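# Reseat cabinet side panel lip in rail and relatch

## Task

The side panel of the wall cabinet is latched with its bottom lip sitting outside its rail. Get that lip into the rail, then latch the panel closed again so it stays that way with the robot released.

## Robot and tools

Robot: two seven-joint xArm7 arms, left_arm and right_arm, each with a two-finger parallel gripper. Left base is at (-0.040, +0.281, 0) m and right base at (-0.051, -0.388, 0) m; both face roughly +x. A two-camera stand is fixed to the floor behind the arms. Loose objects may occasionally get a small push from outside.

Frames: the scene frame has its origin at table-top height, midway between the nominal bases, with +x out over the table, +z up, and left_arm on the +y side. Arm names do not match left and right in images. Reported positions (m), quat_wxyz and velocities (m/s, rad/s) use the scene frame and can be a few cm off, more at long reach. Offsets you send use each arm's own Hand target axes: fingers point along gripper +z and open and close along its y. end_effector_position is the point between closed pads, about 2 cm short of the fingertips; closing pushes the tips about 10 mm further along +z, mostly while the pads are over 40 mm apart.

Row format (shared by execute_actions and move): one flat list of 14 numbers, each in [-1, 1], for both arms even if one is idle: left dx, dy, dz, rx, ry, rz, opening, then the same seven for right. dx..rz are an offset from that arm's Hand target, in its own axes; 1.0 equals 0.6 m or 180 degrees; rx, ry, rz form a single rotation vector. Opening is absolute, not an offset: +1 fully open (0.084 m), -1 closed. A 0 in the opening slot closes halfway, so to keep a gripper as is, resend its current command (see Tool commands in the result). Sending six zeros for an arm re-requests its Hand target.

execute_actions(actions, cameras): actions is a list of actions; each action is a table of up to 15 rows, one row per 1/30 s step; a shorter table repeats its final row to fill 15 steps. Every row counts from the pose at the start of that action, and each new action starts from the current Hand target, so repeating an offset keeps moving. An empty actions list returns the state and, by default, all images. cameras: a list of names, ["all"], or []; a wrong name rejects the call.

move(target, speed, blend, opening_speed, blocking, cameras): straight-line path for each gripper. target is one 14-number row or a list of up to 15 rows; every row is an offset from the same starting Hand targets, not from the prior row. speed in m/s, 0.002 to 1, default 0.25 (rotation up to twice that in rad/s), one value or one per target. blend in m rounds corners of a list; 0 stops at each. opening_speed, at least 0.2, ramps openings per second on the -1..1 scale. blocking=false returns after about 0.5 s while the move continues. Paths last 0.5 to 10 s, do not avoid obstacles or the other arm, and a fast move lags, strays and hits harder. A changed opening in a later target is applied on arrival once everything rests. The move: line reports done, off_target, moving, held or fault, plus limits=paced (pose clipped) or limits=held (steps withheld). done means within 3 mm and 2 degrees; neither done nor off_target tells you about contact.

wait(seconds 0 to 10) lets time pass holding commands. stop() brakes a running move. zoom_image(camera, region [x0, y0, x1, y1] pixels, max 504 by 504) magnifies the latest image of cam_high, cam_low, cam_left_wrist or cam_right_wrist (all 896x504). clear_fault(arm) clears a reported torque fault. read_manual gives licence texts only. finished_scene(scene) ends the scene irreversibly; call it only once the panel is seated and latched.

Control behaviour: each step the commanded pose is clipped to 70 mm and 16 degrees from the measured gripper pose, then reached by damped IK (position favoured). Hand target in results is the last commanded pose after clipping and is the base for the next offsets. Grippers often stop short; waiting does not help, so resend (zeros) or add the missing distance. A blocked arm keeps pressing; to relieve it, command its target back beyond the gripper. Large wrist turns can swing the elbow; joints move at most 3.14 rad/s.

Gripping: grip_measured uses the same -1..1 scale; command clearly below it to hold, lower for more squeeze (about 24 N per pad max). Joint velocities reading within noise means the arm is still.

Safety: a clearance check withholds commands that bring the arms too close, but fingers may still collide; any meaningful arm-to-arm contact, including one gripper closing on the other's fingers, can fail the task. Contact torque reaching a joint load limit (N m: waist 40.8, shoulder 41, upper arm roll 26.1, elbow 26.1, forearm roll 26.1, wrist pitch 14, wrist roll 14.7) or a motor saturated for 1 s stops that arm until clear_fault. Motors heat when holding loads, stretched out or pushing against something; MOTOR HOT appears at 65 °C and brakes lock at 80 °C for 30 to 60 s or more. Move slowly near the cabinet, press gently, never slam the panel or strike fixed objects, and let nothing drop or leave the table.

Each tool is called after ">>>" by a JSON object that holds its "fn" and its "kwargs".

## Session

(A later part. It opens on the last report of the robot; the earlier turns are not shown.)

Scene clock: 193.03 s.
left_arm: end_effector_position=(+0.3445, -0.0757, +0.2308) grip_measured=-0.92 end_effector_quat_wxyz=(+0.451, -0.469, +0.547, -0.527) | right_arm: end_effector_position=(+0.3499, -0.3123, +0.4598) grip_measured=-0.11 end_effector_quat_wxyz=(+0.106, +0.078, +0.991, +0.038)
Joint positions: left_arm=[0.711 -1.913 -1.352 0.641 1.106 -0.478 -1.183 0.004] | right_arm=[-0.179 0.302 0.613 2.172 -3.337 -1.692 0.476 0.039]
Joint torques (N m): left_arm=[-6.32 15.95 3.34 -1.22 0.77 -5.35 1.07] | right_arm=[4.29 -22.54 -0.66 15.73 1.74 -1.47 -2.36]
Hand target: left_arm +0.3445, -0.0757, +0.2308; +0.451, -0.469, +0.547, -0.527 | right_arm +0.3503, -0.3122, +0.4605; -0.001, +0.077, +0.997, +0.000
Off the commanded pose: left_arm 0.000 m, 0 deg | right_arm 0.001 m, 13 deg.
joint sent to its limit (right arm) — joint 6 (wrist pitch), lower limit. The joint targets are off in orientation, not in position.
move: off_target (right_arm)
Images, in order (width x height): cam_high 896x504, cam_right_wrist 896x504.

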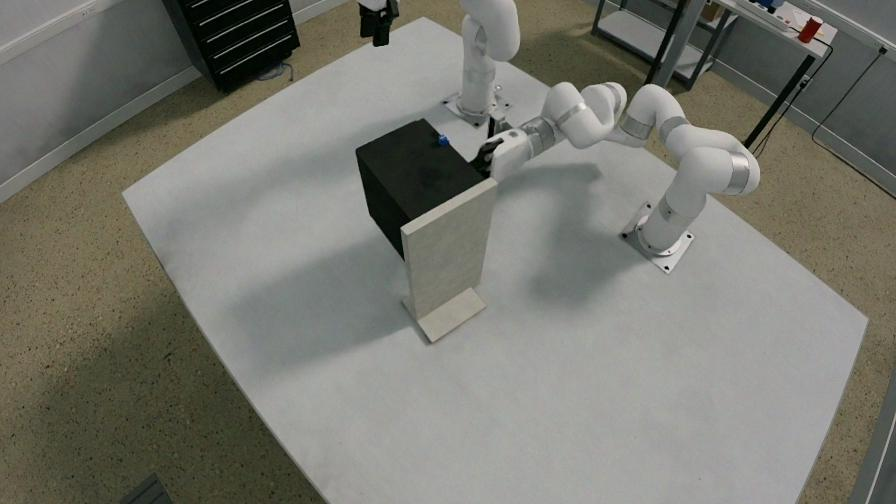

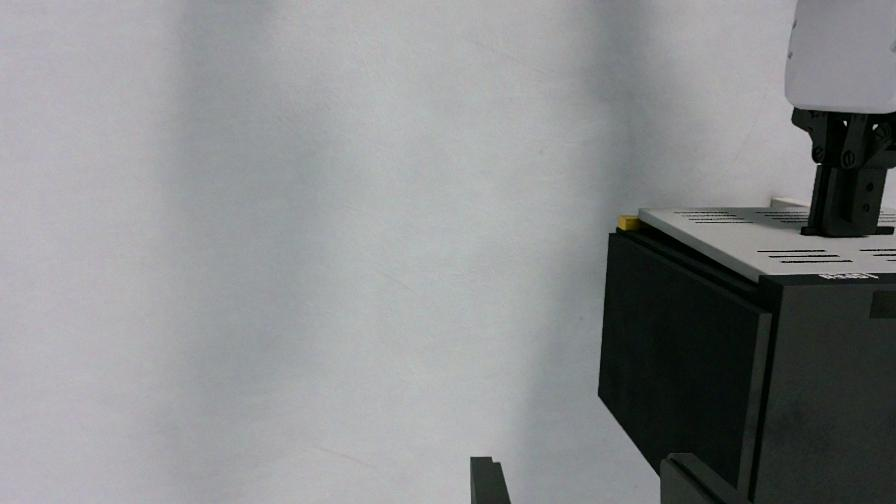

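>>> {"fn": "move", "kwargs": {"target": [0,0,0,0,0,0,-1,0.030,0.343,0.07,0,-0.097,0,-0.1], "cameras": ["cam_right_wrist","cam_left_wrist"]}}

Scene clock: 201.13 s.
left_arm: end_effector_position=(+0.3445, -0.0757, +0.2308) grip_measured=-0.92 end_effector_quat_wxyz=(+0.451, -0.469, +0.547, -0.527) | right_arm: end_effector_position=(+0.3637, -0.1064, +0.4180) grip_measured=-0.11 end_effector_quat_wxyz=(+0.182, +0.072, +0.981, +0.014)
Joint positions: left_arm=[0.711 -1.913 -1.352 0.641 1.106 -0.478 -1.183 0.004] | right_arm=[0.583 0.625 0.484 2.532 -3.713 -1.692 0.924 0.039]
Joint torques (N m): left_arm=[-6.3 14.78 4.2 -0.17 -0.12 -5.32 1.13] | right_arm=[4.35 -22.42 -0.3 14.71 1.78 -1.59 -2.36]
Hand target: left_arm +0.3445, -0.0757, +0.2308; +0.451, -0.469, +0.547, -0.527 | right_arm +0.3642, -0.1060, +0.4185; +0.150, +0.077, +0.986, -0.012
Off the commanded pose: left_arm 0.000 m, 0 deg | right_arm 0.001 m, 5 deg.
joint sent to its limit (right arm) — joint 6 (wrist pitch), lower limit. The joint targets are off in orientation, not in position.
move: off_target (right_arm)
Images, in order (width x height): cam_left_wrist 896x504, cam_right_wrist 896x504.

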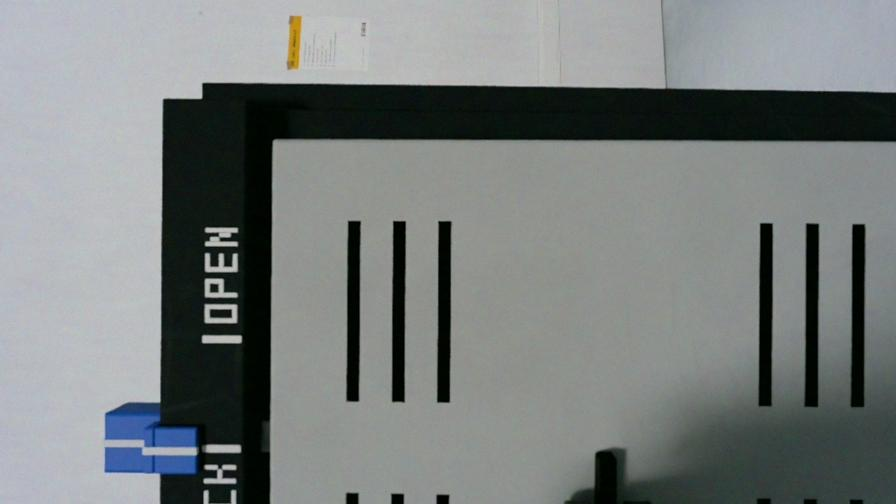

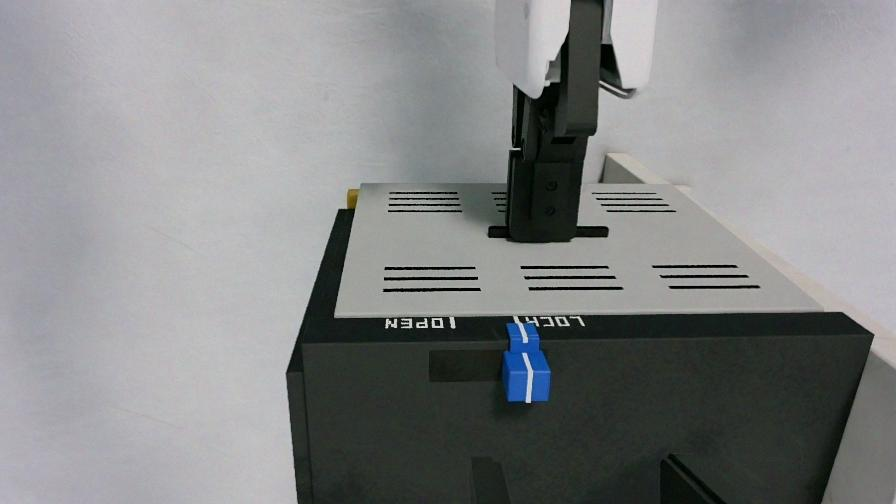

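>>> {"fn": "move", "kwargs": {"target": [0,0,0,0,0,0,-1,0.038,-0.0043,0.1007,0,-0.022,0,-0.1], "speed": 0.08, "cameras": ["cam_right_wrist","cam_left_wrist","cam_low"]}}

Scene clock: 215.30 s.
left_arm: end_effector_position=(+0.3445, -0.0757, +0.2308) grip_measured=-0.92 end_effector_quat_wxyz=(+0.451, -0.469, +0.547, -0.527) | right_arm: end_effector_position=(+0.3600, -0.1080, +0.3541) grip_measured=-0.11 end_effector_quat_wxyz=(+0.184, +0.076, +0.980, -0.014)
Joint positions: left_arm=[0.711 -1.913 -1.352 0.641 1.106 -0.478 -1.183 0.004] | right_arm=[0.511 0.457 0.459 2.035 -3.661 -1.435 1.06 0.039]
Joint torques (N m): left_arm=[-5.94 13.84 4.89 0.92 -0.8 -5.3 1.07] | right_arm=[-4.6 -28.5 -0.01 12.82 -2.67 0.13 2.53]
Hand target: left_arm +0.3445, -0.0757, +0.2308; +0.451, -0.469, +0.547, -0.527 | right_arm +0.3600, -0.1080, +0.3541; +0.184, +0.076, +0.980, -0.014
Off the commanded pose: left_arm 0.000 m, 0 deg | right_arm 0.000 m, 0 deg.
move: done
Images, in order (width x height): cam_low 896x504, cam_left_wrist 896x504, cam_right_wrist 896x504.

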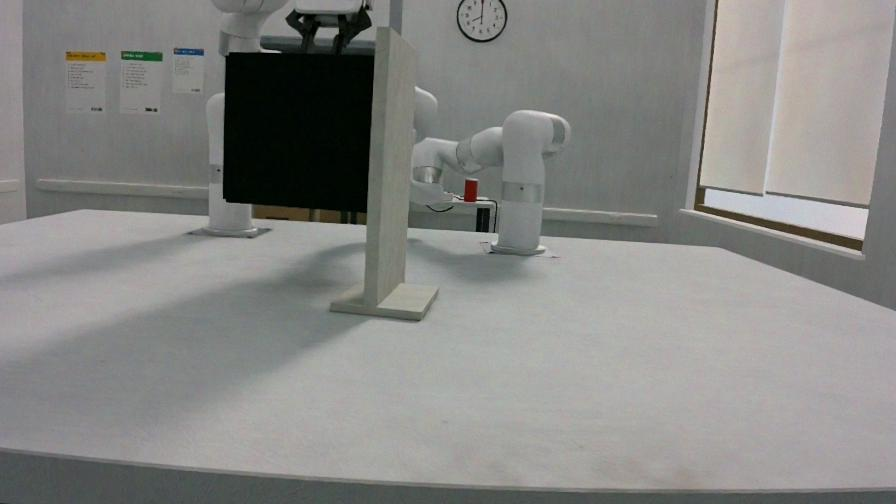

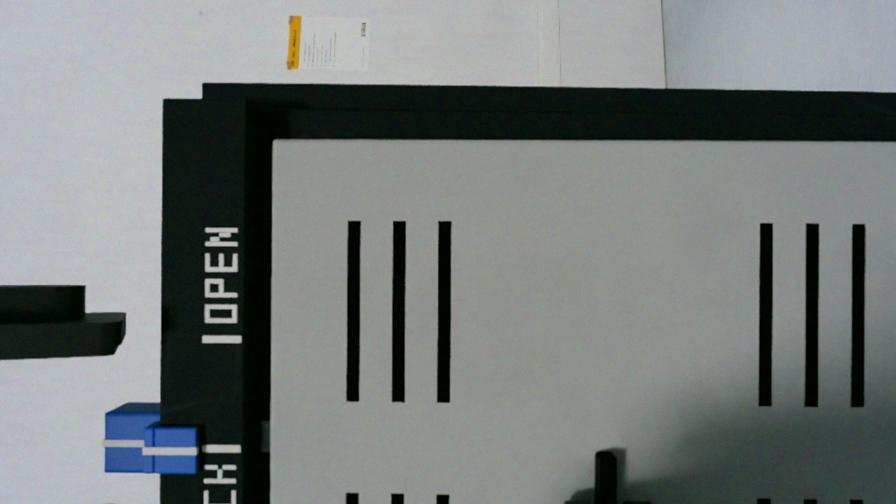

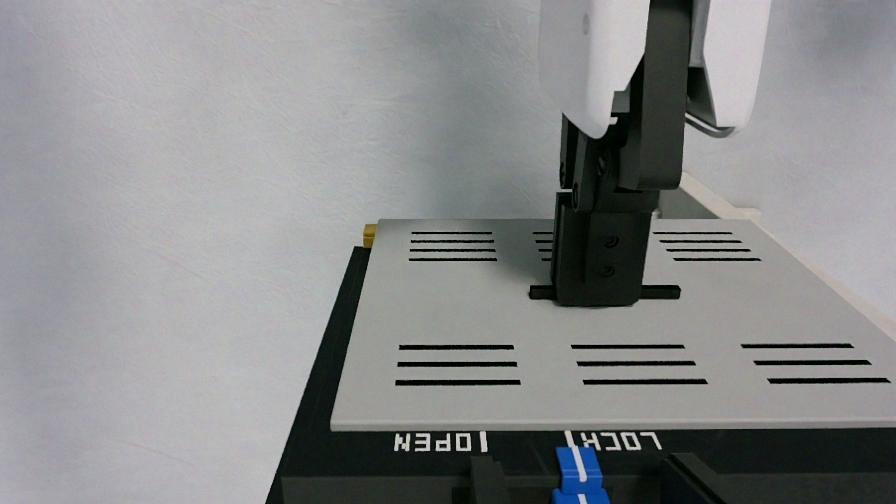

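>>> {"fn": "move", "kwargs": {"target": [[0,0,0,0,0,0,-1,0.0024,0,0.0062,0,0,0,-0.1],[0,0,0,0,0,0,-1,0.0024,0,0.0062,0,0,0,-1],[0,0,0,0,0,0,-1,0.0024,-0.041,0.0062,0,0,0,-1]], "speed": [0.06,0.06,0.05], "opening_speed": 1.0, "cameras": ["cam_right_wrist","cam_left_wrist"]}}

Scene clock: 223.67 s.
left_arm: end_effector_position=(+0.3445, -0.0756, +0.2308) grip_measured=-0.92 end_effector_quat_wxyz=(+0.451, -0.469, +0.547, -0.527) | right_arm: end_effector_position=(+0.3563, -0.1320, +0.3501) grip_measured=-0.69 end_effector_quat_wxyz=(+0.184, +0.076, +0.980, -0.014)
Joint positions: left_arm=[0.711 -1.913 -1.352 0.641 1.106 -0.478 -1.183 0.004] | right_arm=[0.439 0.361 0.456 1.89 -3.614 -1.366 1.031 0.013]
Joint torques (N m): left_arm=[-1.8 8.05 31.54 -1.4 0.27 4.5 -0.75] | right_arm=[-13.43 -31.24 -11.3 9.87 -2.26 -5.99 -2.11]
Hand target: left_arm +0.3445, -0.0757, +0.2308; +0.451, -0.469, +0.547, -0.527 | right_arm +0.3562, -0.1323, +0.3501; +0.184, +0.076, +0.980, -0.014
Off the commanded pose: left_arm 0.000 m, 0 deg | right_arm 0.000 m, 0 deg.
move: done
Images, in order (width x height): cam_left_wrist 896x504, cam_right_wrist 896x504.

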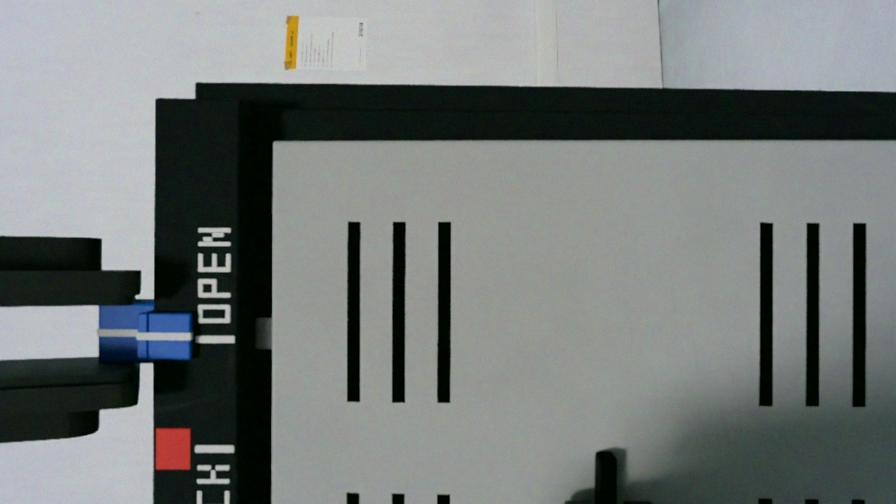

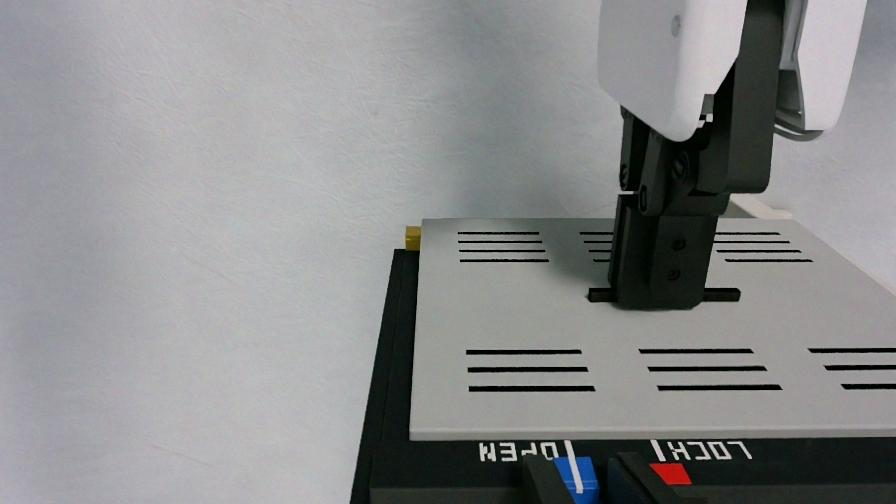

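>>> {"fn": "move", "kwargs": {"target": [[0,0,0,0,0,0,-1,0,0,0,0,0,0,-0.2],[0,0,0,0,0,0,-1,-0.041,0,-0.109,0,0,0,-0.2],[0,0.0013,-0.0367,0,0,0,-1,-0.041,0,-0.109,0,0,0,-0.2],[0,-0.0165,-0.0373,0.045,0,0,-1,-0.041,0,-0.109,0,0,0,-0.2]], "speed": [0.1,0.2,0.06,0.06], "cameras": ["cam_right_wrist","cam_left_wrist","cam_high"]}}

Scene clock: 249.90 s.
left_arm: end_effector_position=(+0.3227, -0.0722, +0.2416) grip_measured=-0.92 end_effector_quat_wxyz=(+0.483, -0.436, +0.508, -0.564) | right_arm: end_effector_position=(+0.3555, -0.1322, +0.4200) grip_measured=-0.21 end_effector_quat_wxyz=(+0.184, +0.076, +0.980, -0.014)
Joint positions: left_arm=[0.561 -1.939 -1.43 0.597 1.167 -0.29 -1.291 0.004] | right_arm=[0.516 0.501 0.47 2.318 -3.68 -1.645 0.94 0.035]
Joint torques (N m): left_arm=[-6.12 6.83 20.69 -3.26 -1.75 4.72 -1.26] | right_arm=[4.37 -21.19 -0.22 16.15 -2.47 -1.66 -2.32]
Hand target: left_arm +0.3227, -0.0723, +0.2415; +0.483, -0.436, +0.508, -0.564 | right_arm +0.3555, -0.1322, +0.4200; +0.184, +0.076, +0.980, -0.014
Off the commanded pose: left_arm 0.000 m, 0 deg | right_arm 0.000 m, 0 deg.
move: done
Images, in order (width x height): cam_high 896x504, cam_left_wrist 896x504, cam_right_wrist 896x504.

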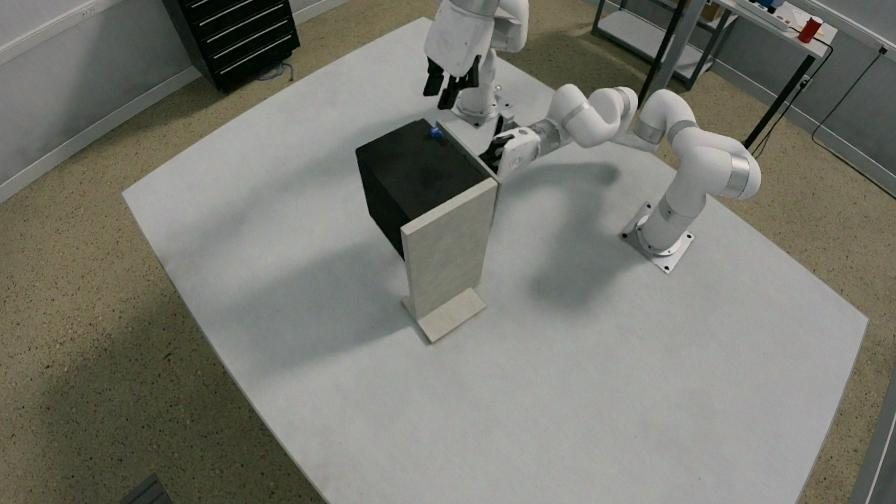

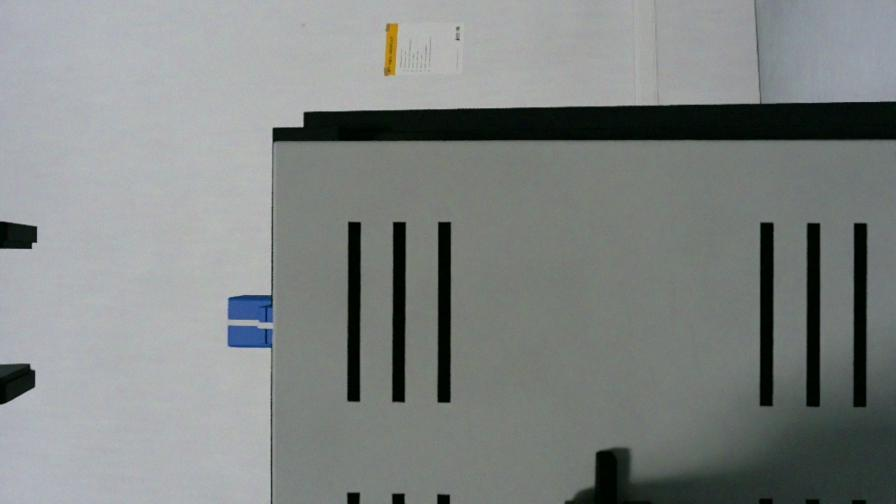

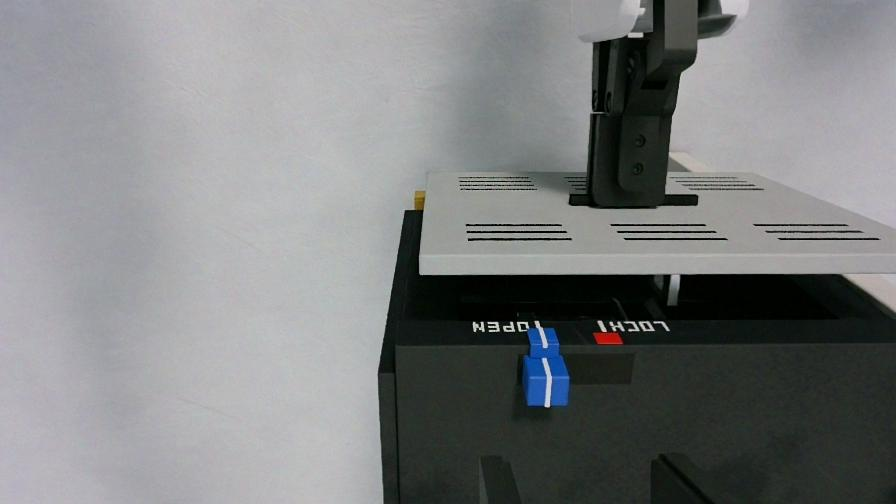

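>>> {"fn": "move", "kwargs": {"target": [[0,0.0027,0.026,0,0,0,-1,0,0,0,0,0,0,-0.2],[0,0.025,0.0237,0,0,0,-1,0,0,0,0,0,0,-0.2]], "speed": 0.04, "cameras": ["cam_right_wrist","cam_left_wrist"]}}

Scene clock: 254.43 s.
left_arm: end_effector_position=(+0.3326, -0.0817, +0.2500) grip_measured=-0.92 end_effector_quat_wxyz=(+0.475, -0.434, +0.502, -0.578) | right_arm: end_effector_position=(+0.3555, -0.1322, +0.4200) grip_measured=-0.21 end_effector_quat_wxyz=(+0.184, +0.076, +0.980, -0.014)
Joint positions: left_arm=[0.625 -2.005 -1.393 0.625 1.107 -0.349 -1.293 0.004] | right_arm=[0.516 0.501 0.47 2.318 -3.68 -1.645 0.94 0.035]
Joint torques (N m): left_arm=[-0.34 9.73 34.28 -6.36 -1.08 9.6 -0.07] | right_arm=[4.48 -21.16 -0.38 15.74 -2.29 -1.66 -2.54]
Hand target: left_arm +0.3326, -0.0817, +0.2500; +0.475, -0.434, +0.502, -0.578 (not the last commanded pose) | right_arm +0.3555, -0.1322, +0.4200; +0.184, +0.076, +0.980, -0.014
Tool commands: left_gripper/opening=-1.0 right_gripper/opening=-0.2
Off the commanded pose: left_arm 0.024 m, 2 deg | right_arm 0.000 m, 0 deg.
TORQUE FAULT: the external load on joint 3 (upper arm roll) of the left arm reached its load limit, and that arm stopped. The contact can be on any part of that arm beyond that joint, not only on its tool. A torque fault puts only its own arm into a fault stop. That arm's remaining commands of this call were not run. The hold on joint 3 (upper arm roll) of that arm was moved back by the arm itself, up to 3 degrees, as the stop began, but a joint of that arm was then at its load limit, so every hold on that arm was set where that arm was. That arm may still press on what stopped it. That arm is still stopped at the end of this call. While its stop runs, that arm, its gripper or tool too, takes no new command.
CLEAR FAULT: the left arm stays stopped (state 4) until you call clear_fault(arm="left_arm").
End effector pose when the fault began: left_arm: position (+0.3382, -0.0746, +0.2369), quat_wxyz (+0.483, -0.436, +0.507, -0.566)
Joint positions when the fault began: left_arm=[0.625 -2.006 -1.427 0.624 1.106 -0.338 -1.292 0.004]
move: fault (left_arm); path passed 1 of 2 targets
Images, in order (width x height): cam_left_wrist 896x504, cam_right_wrist 896x504.

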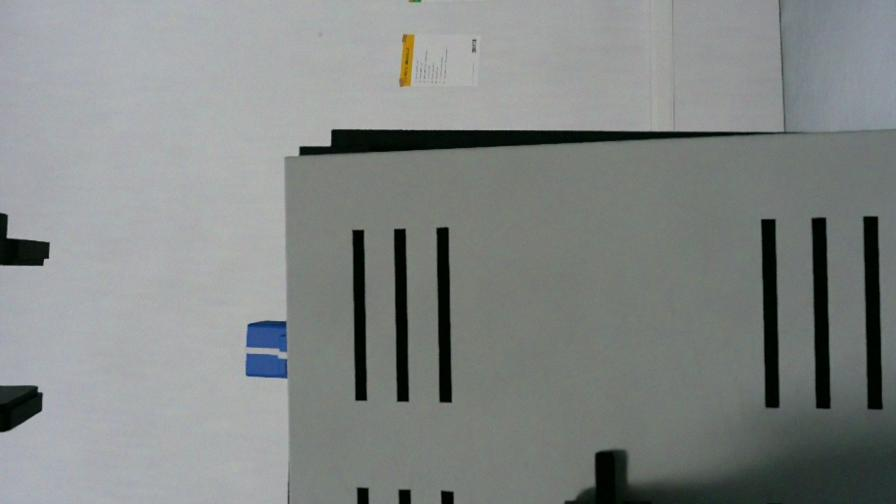

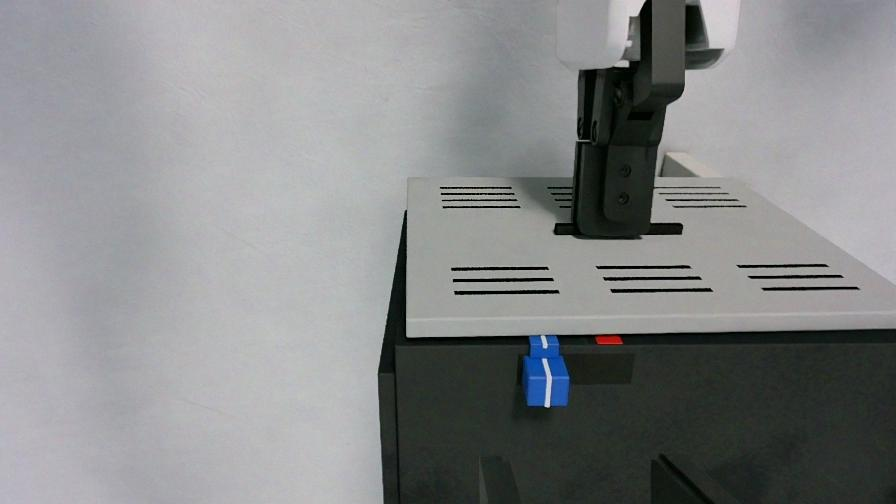

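>>> {"fn": "clear_fault", "kwargs": {"arm": "left_arm"}}

Scene clock: 260.50 s.
left_arm: end_effector_position=(+0.3326, -0.0817, +0.2500) grip_measured=-0.92 end_effector_quat_wxyz=(+0.475, -0.434, +0.502, -0.578) | right_arm: end_effector_position=(+0.3555, -0.1322, +0.4200) grip_measured=-0.21 end_effector_quat_wxyz=(+0.184, +0.076, +0.980, -0.014)
Joint positions: left_arm=[0.625 -2.005 -1.393 0.625 1.107 -0.349 -1.293 0.004] | right_arm=[0.516 0.501 0.47 2.318 -3.68 -1.645 0.94 0.035]
Joint torques (N m): left_arm=[-0.46 9.72 34.72 -6.52 -1.05 9.7 -0.15] | right_arm=[3.6 -21.34 -0.59 15.92 -2.44 -1.68 -2.41]
Hand target: left_arm +0.3326, -0.0817, +0.2500; +0.475, -0.434, +0.502, -0.578 (not the last commanded pose) | right_arm +0.3555, -0.1322, +0.4200; +0.184, +0.076, +0.980, -0.014
Tool commands: left_gripper/opening=-1.0 right_gripper/opening=-0.2
Off the commanded pose: left_arm 0.024 m, 2 deg | right_arm 0.000 m, 0 deg.
TORQUE FAULT, CONTINUED: the left arm's stop, for the torque fault of joint 3 (upper arm roll) that an earlier result reported, is over. The call counts as one of the actions that you can send in this scene. The hold on joint 3 (upper arm roll) of that arm was moved back by the arm itself, up to 3 degrees, as the stop began, but a joint of that arm was then at its load limit, so every hold on that arm was set where that arm was. That arm's target is now where it stood when the stop ended, not its last command. That arm's gripper keeps its grip as last carried out, and that arm accepts commands again: back off and push less far.
CLEAR FAULT: your call cleared the left arm's torque fault. If a joint's load stays at its limit, that arm stops again at once.

>>> {"fn": "move", "kwargs": {"target": [[-0.0128,0.0077,-0.0158,-0.0051,-0.0053,0.0082,-1,-0.066,-0.293,-0.062,0,0,0,-0.2],[-0.0128,0.0077,-0.0158,-0.0051,-0.0053,0.0082,-1,0.136,-0.402,0.462,-0.2915,0.499,0.427,-0.2]], "speed": 0.25, "blend": 0.03, "cameras": ["cam_right_wrist","cam_left_wrist"]}}

>>> {"fn": "zoom_image", "kwargs": {"camera": "cam_right_wrist", "region": [400, 240, 600, 370]}}

>>> {"fn": "zoom_image", "kwargs": {"camera": "cam_right_wrist", "region": [440, 0, 580, 130]}}

Scene clock: 277.73 s.
left_arm: end_effector_position=(+0.3252, -0.0727, +0.2441) grip_measured=-0.92 end_effector_quat_wxyz=(+0.483, -0.436, +0.508, -0.564) | right_arm: end_effector_position=(+0.3424, -0.3743, +0.1321) grip_measured=-0.21 end_effector_quat_wxyz=(+0.501, -0.500, -0.499, -0.500)
Joint positions: left_arm=[0.578 -1.949 -1.416 0.603 1.167 -0.306 -1.291 0.004] | right_arm=[-0.672 1.13 0.231 1.498 -2.199 -1.621 0.43 0.035]
Joint torques (N m): left_arm=[-6.33 14.05 21.14 -4.52 -1.83 4.9 0] | right_arm=[-4.24 -24.75 2.77 11.17 2.89 -2 2.56]
Hand target: left_arm +0.3252, -0.0727, +0.2441; +0.483, -0.436, +0.508, -0.564 | right_arm +0.3424, -0.3743, +0.1320; +0.501, -0.500, -0.499, -0.500
Off the commanded pose: left_arm 0.000 m, 0 deg | right_arm 0.000 m, 0 deg.
move: done
Images, in order (width x height): cam_left_wrist 896x504, cam_right_wrist 896x504.

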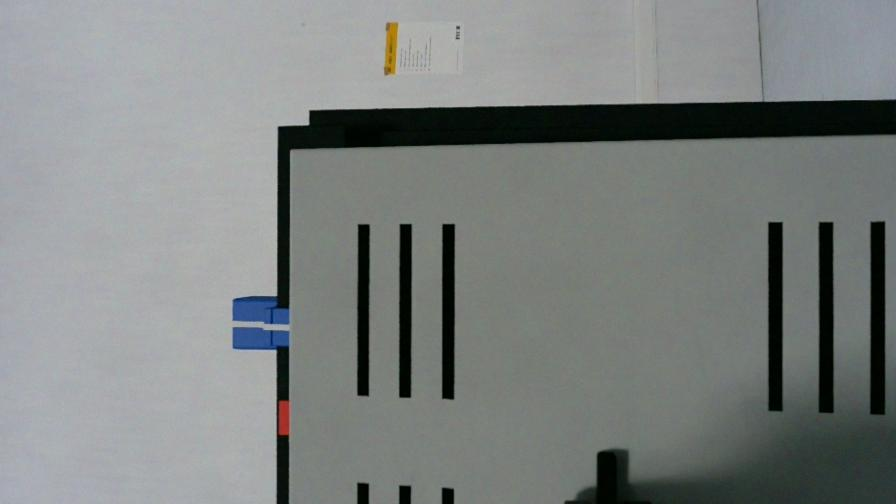

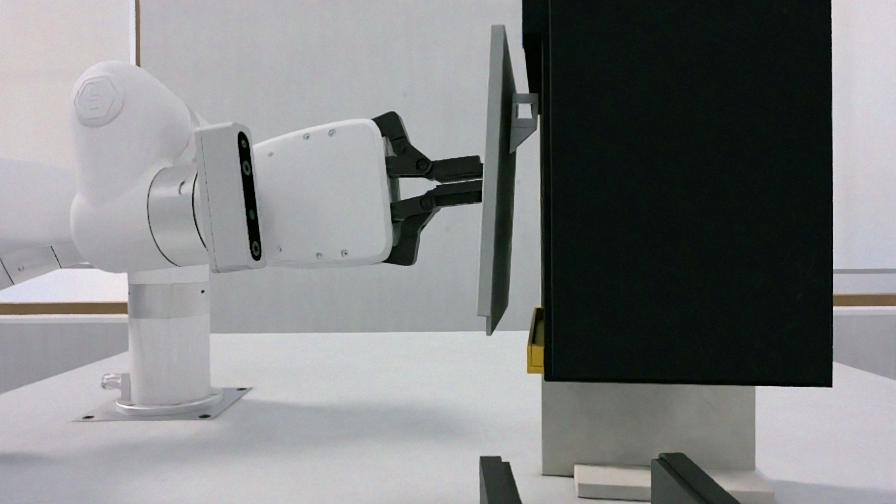

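Scaled by 2.520 from the camera's 896x504 image, which has a finer 1280x720 frame.

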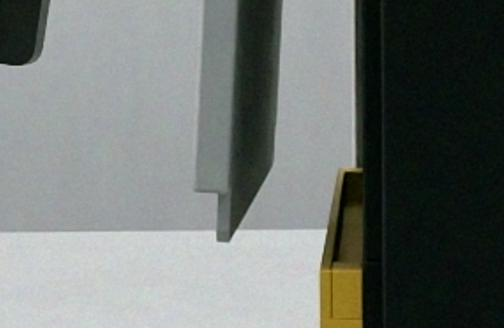

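Scaled by 3.600 from the camera's 896x504 image, which has a finer 1280x720 frame.

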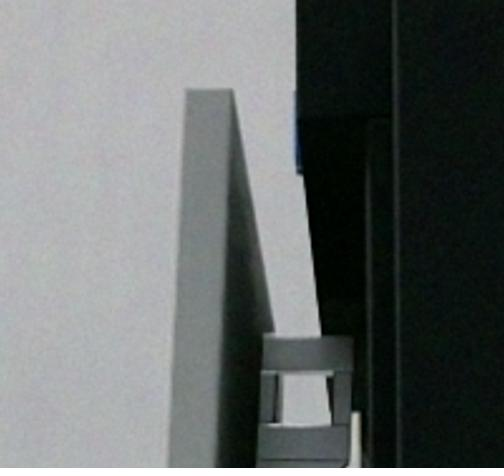

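>>> {"fn": "move", "kwargs": {"target": [[0,0,0,0.0483,0,0.0078,-1,0,0,0,0,0,0,-0.2],[0,0.002,0.0197,0.0483,0,0.0078,-1,0,0,0,0,0,0,-0.2]], "speed": 0.08, "cameras": ["cam_right_wrist","cam_left_wrist"]}}

>>> {"fn": "zoom_image", "kwargs": {"camera": "cam_right_wrist", "region": [440, 240, 600, 370]}}

>>> {"fn": "zoom_image", "kwargs": {"camera": "cam_right_wrist", "region": [440, 0, 580, 130]}}

Scene clock: 308.23 s.
left_arm: end_effector_position=(+0.3160, -0.0934, +0.2435) grip_measured=-0.92 end_effector_quat_wxyz=(+0.505, -0.380, +0.480, -0.608) | right_arm: end_effector_position=(+0.3424, -0.3743, +0.1320) grip_measured=-0.21 end_effector_quat_wxyz=(+0.501, -0.500, -0.499, -0.500)
Joint positions: left_arm=[0.506 -2.038 -1.52 0.632 1.127 -0.152 -1.365 0.004] | right_arm=[-0.672 1.13 0.231 1.498 -2.199 -1.621 0.43 0.035]
Joint torques (N m): left_arm=[-6.22 9.84 23.45 -6.66 -1.1 4.01 -0.07] | right_arm=[-4.2 -25.11 2.94 11.5 2.46 -2.07 2.65]
Hand target: left_arm +0.3160, -0.0934, +0.2435; +0.505, -0.380, +0.480, -0.608 (not the last commanded pose) | right_arm +0.3424, -0.3743, +0.1320; +0.501, -0.500, -0.499, -0.500
Tool commands: left_gripper/opening=-1.0 right_gripper/opening=-0.2
Off the commanded pose: left_arm 0.028 m, 3 deg | right_arm 0.000 m, 0 deg.
TORQUE FAULT: the external load on joint 1 (waist) of the left arm reached its load limit, and that arm stopped. The contact can be on any part of that arm beyond that joint, not only on its tool. A torque fault puts only its own arm into a fault stop. That arm's remaining commands of this call were not run. The hold on joint 1 (waist) of that arm was moved back by the arm itself, up to 3 degrees, as the stop began. That arm is still stopped at the end of this call. While its stop runs, that arm, its gripper or tool too, takes no new command.
CLEAR FAULT: the left arm stays stopped (state 4) until you call clear_fault(arm="left_arm").
End effector pose when the fault began: left_arm: position (+0.3346, -0.0748, +0.2439), quat_wxyz (+0.521, -0.392, +0.470, -0.595)
Joint positions when the fault began: left_arm=[0.557 -2.038 -1.52 0.633 1.127 -0.15 -1.365 0.004]
move: fault (left_arm)
Images, in order (width x height): cam_left_wrist 896x504, cam_right_wrist 896x504.

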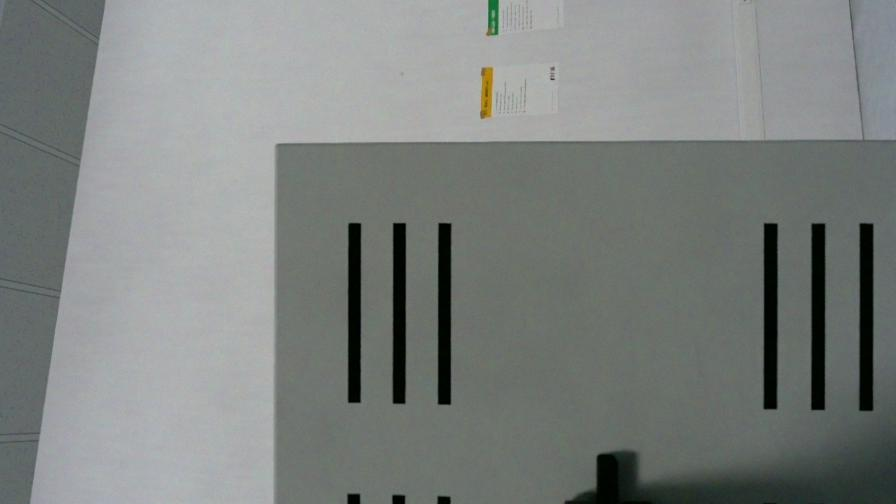

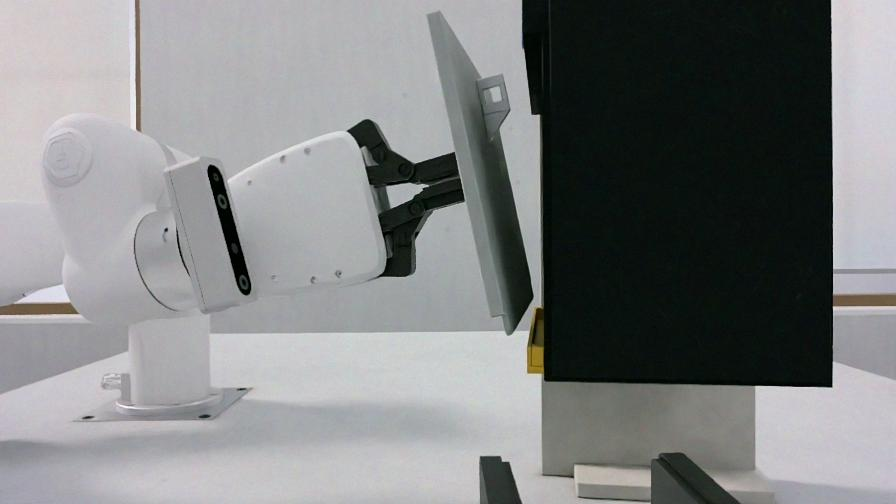

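Scaled by 3.150 from the camera's 896x504 image, which has a finer 1280x720 frame.

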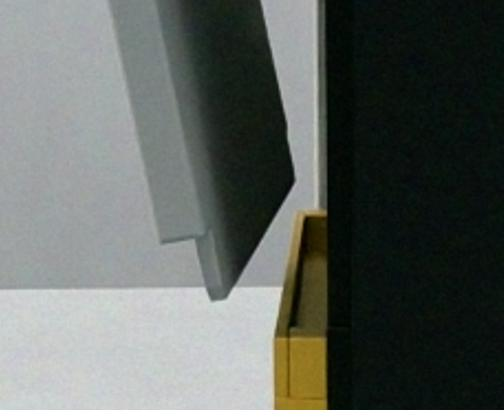

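Scaled by 3.600 from the camera's 896x504 image, which has a finer 1280x720 frame.

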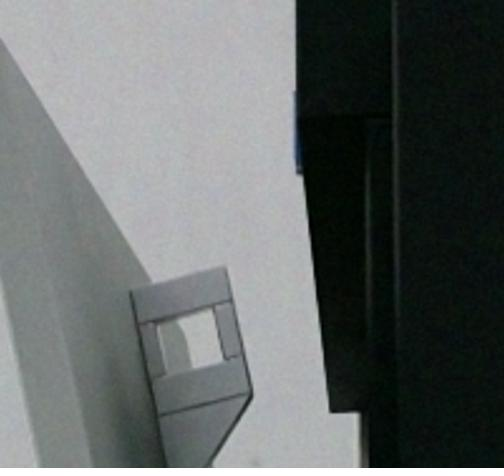

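>>> {"fn": "clear_fault", "kwargs": {"arm": "left_arm"}}

>>> {"fn": "move", "kwargs": {"target": [-0.0368,0.0018,0.008,-0.0195,-0.0156,-0.004,-1,0,0,0,0,0,0,-0.2], "speed": 0.08, "cameras": ["cam_right_wrist","cam_left_wrist"]}}

>>> {"fn": "zoom_image", "kwargs": {"camera": "cam_right_wrist", "region": [440, 240, 600, 370]}}

>>> {"fn": "zoom_image", "kwargs": {"camera": "cam_right_wrist", "region": [440, 0, 580, 130]}}

Scene clock: 353.40 s.
left_arm: end_effector_position=(+0.3160, -0.0935, +0.2435) grip_measured=-0.92 end_effector_quat_wxyz=(+0.505, -0.380, +0.480, -0.608) | right_arm: end_effector_position=(+0.3424, -0.3743, +0.1320) grip_measured=-0.21 end_effector_quat_wxyz=(+0.501, -0.500, -0.499, -0.500)
Joint positions: left_arm=[0.506 -2.038 -1.52 0.632 1.127 -0.152 -1.365 0.004] | right_arm=[-0.672 1.13 0.231 1.498 -2.199 -1.621 0.43 0.035]
Joint torques (N m): left_arm=[-6.12 9.68 23.5 -6.68 -1.08 4.07 -0.08] | right_arm=[0.29 -25.3 5.2 11.24 0.15 -2.21 2.6]
Hand target: left_arm +0.3160, -0.0935, +0.2435; +0.505, -0.380, +0.480, -0.608 (not the last commanded pose) | right_arm +0.3424, -0.3743, +0.1320; +0.501, -0.500, -0.499, -0.500
Tool commands: left_gripper/opening=-1.0 right_gripper/opening=-0.2
Off the commanded pose: left_arm 0.028 m, 3 deg | right_arm 0.000 m, 0 deg.
TORQUE FAULT, CONTINUED: the left arm's stop, for the torque fault of joint 1 (waist) that an earlier result reported, is over. The call counts as one of the actions that you can send in this scene. The hold on joint 1 (waist) of that arm was moved back by the arm itself, up to 3 degrees, as the stop began. That arm's target is now where it stood when the stop ended, not its last command. That arm's gripper keeps its grip as last carried out, and that arm accepts commands again: back off and push less far.
CLEAR FAULT: your call cleared the left arm's torque fault. If a joint's load stays at its limit, that arm stops again at once.

Scene clock: 354.33 s.
left_arm: end_effector_position=(+0.3252, -0.0729, +0.2442) grip_measured=-0.92 end_effector_quat_wxyz=(+0.501, -0.413, +0.484, -0.586) | right_arm: end_effector_position=(+0.3424, -0.3743, +0.1320) grip_measured=-0.21 end_effector_quat_wxyz=(+0.501, -0.500, -0.499, -0.500)
Joint positions: left_arm=[0.539 -1.99 -1.484 0.604 1.148 -0.205 -1.343 0.004] | right_arm=[-0.672 1.13 0.231 1.498 -2.199 -1.621 0.43 0.035]
Joint torques (N m): left_arm=[5.57 13.61 30.47 -9 1 2.02 1.16] | right_arm=[0.51 -25.53 5.4 11.52 0.2 -2.32 2.61]
Hand target: left_arm +0.3252, -0.0728, +0.2442; +0.501, -0.414, +0.484, -0.586 | right_arm +0.3424, -0.3743, +0.1320; +0.501, -0.500, -0.499, -0.500
Off the commanded pose: left_arm 0.000 m, 0 deg | right_arm 0.000 m, 0 deg.
move: done
Images, in order (width x height): cam_left_wrist 896x504, cam_right_wrist 896x504.

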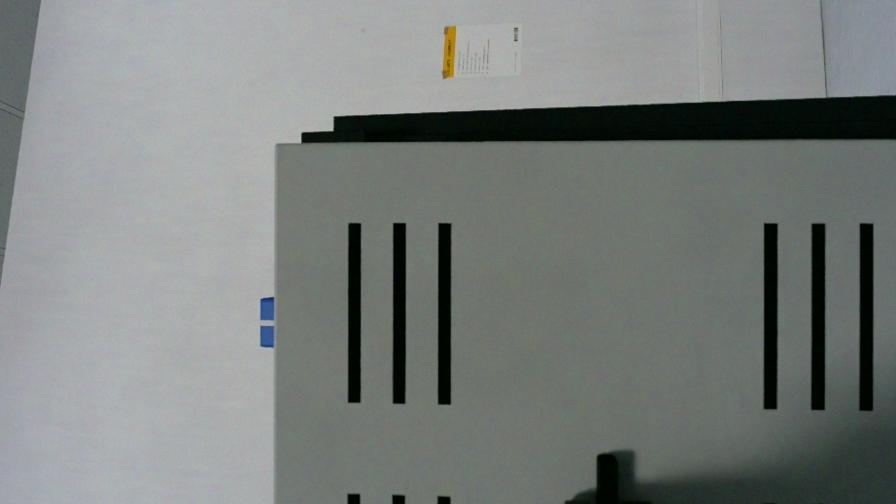

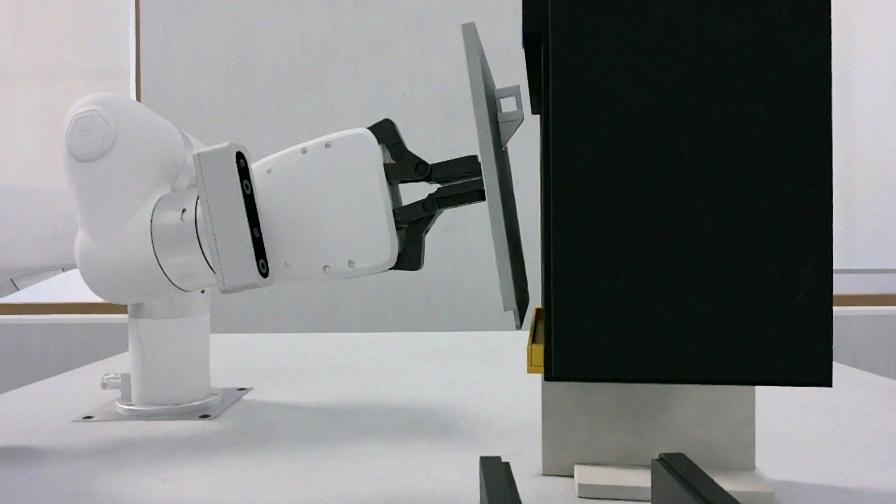

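Scaled by 3.150 from the camera's 896x504 image, which has a finer 1280x720 frame.

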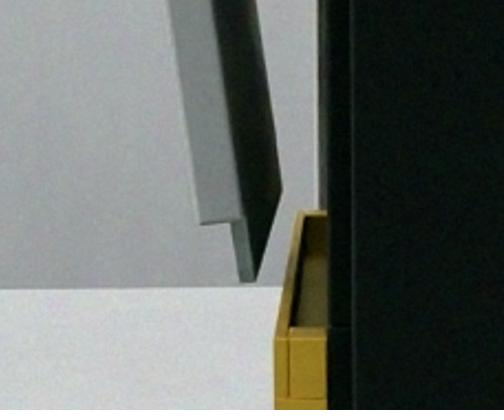

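Scaled by 3.600 from the camera's 896x504 image, which has a finer 1280x720 frame.

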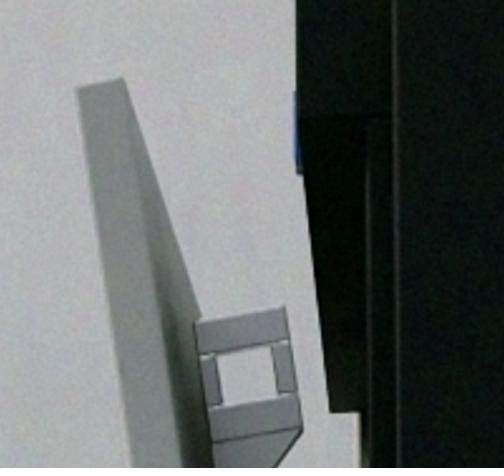

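>>> {"fn": "move", "kwargs": {"target": [[0,0,0,-0.0183,0,0,-1,0,0,0,0,0,0,-0.2],[0,0.0047,0.024,-0.0183,0,0,-1,0,0,0,0,0,0,-0.2]], "speed": 0.04, "cameras": ["cam_right_wrist","cam_left_wrist"]}}

>>> {"fn": "zoom_image", "kwargs": {"camera": "cam_right_wrist", "region": [480, 270, 580, 370]}}

>>> {"fn": "zoom_image", "kwargs": {"camera": "cam_right_wrist", "region": [440, 0, 580, 130]}}

Scene clock: 366.93 s.
left_arm: end_effector_position=(+0.3397, -0.0751, +0.2441) grip_measured=-0.92 end_effector_quat_wxyz=(+0.489, -0.428, +0.501, -0.572) | right_arm: end_effector_position=(+0.3424, -0.3743, +0.1320) grip_measured=-0.21 end_effector_quat_wxyz=(+0.501, -0.500, -0.499, -0.500)
Joint positions: left_arm=[0.634 -2.037 -1.414 0.628 1.107 -0.341 -1.307 0.004] | right_arm=[-0.672 1.13 0.231 1.498 -2.199 -1.621 0.43 0.035]
Joint torques (N m): left_arm=[5.41 6.06 30.33 -4.44 -2.53 1.85 1.24] | right_arm=[0.54 -25.6 5.69 11.35 0.15 -2.25 2.65]
Hand target: left_arm +0.3397, -0.0751, +0.2441; +0.489, -0.428, +0.501, -0.572 | right_arm +0.3424, -0.3743, +0.1320; +0.501, -0.500, -0.499, -0.500
Off the commanded pose: left_arm 0.000 m, 0 deg | right_arm 0.000 m, 0 deg.
move: done
Images, in order (width x height): cam_left_wrist 896x504, cam_right_wrist 896x504.

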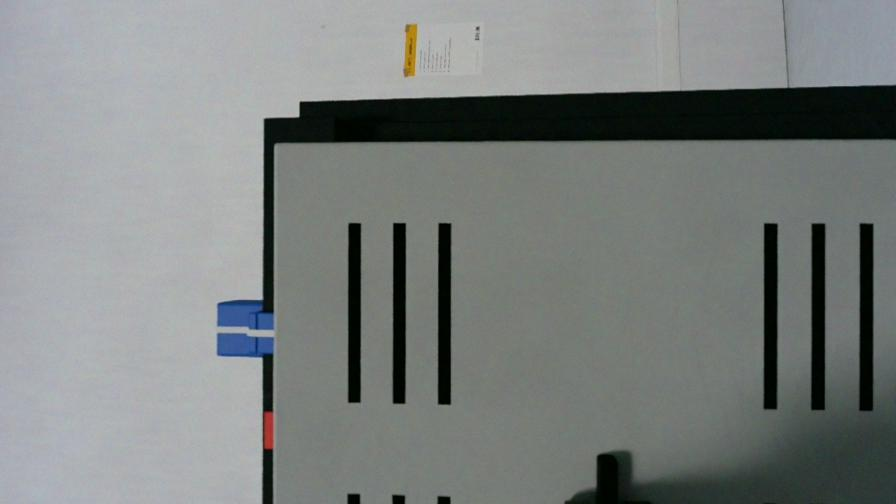

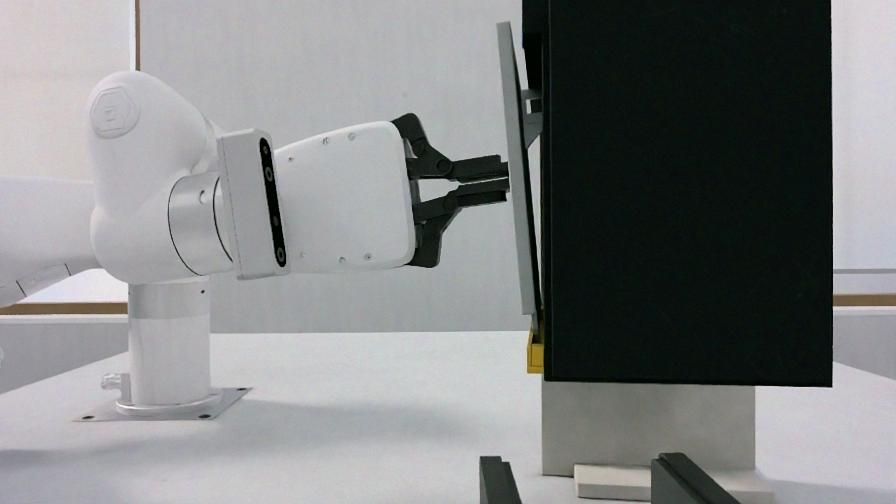

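Scaled by 5.040 from the camera's 896x504 image, which has a finer 1280x720 frame.

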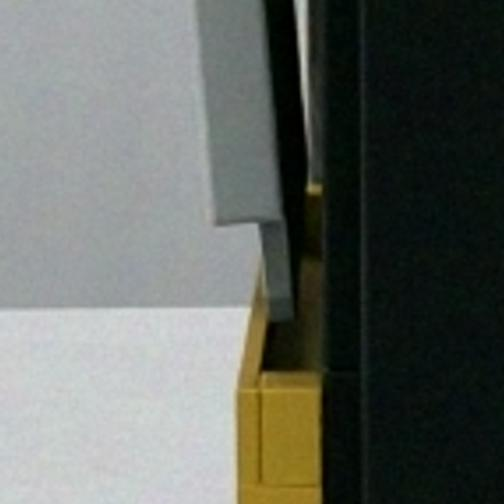

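Scaled by 3.600 from the camera's 896x504 image, which has a finer 1280x720 frame.

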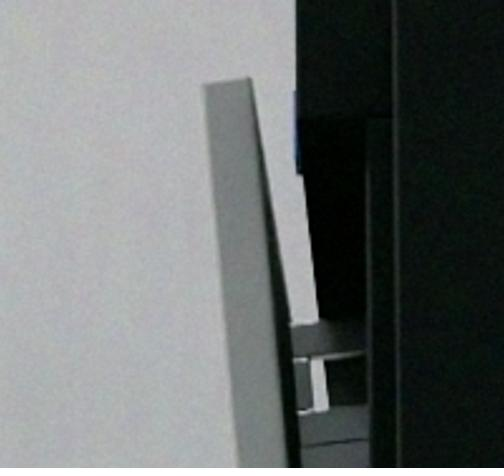

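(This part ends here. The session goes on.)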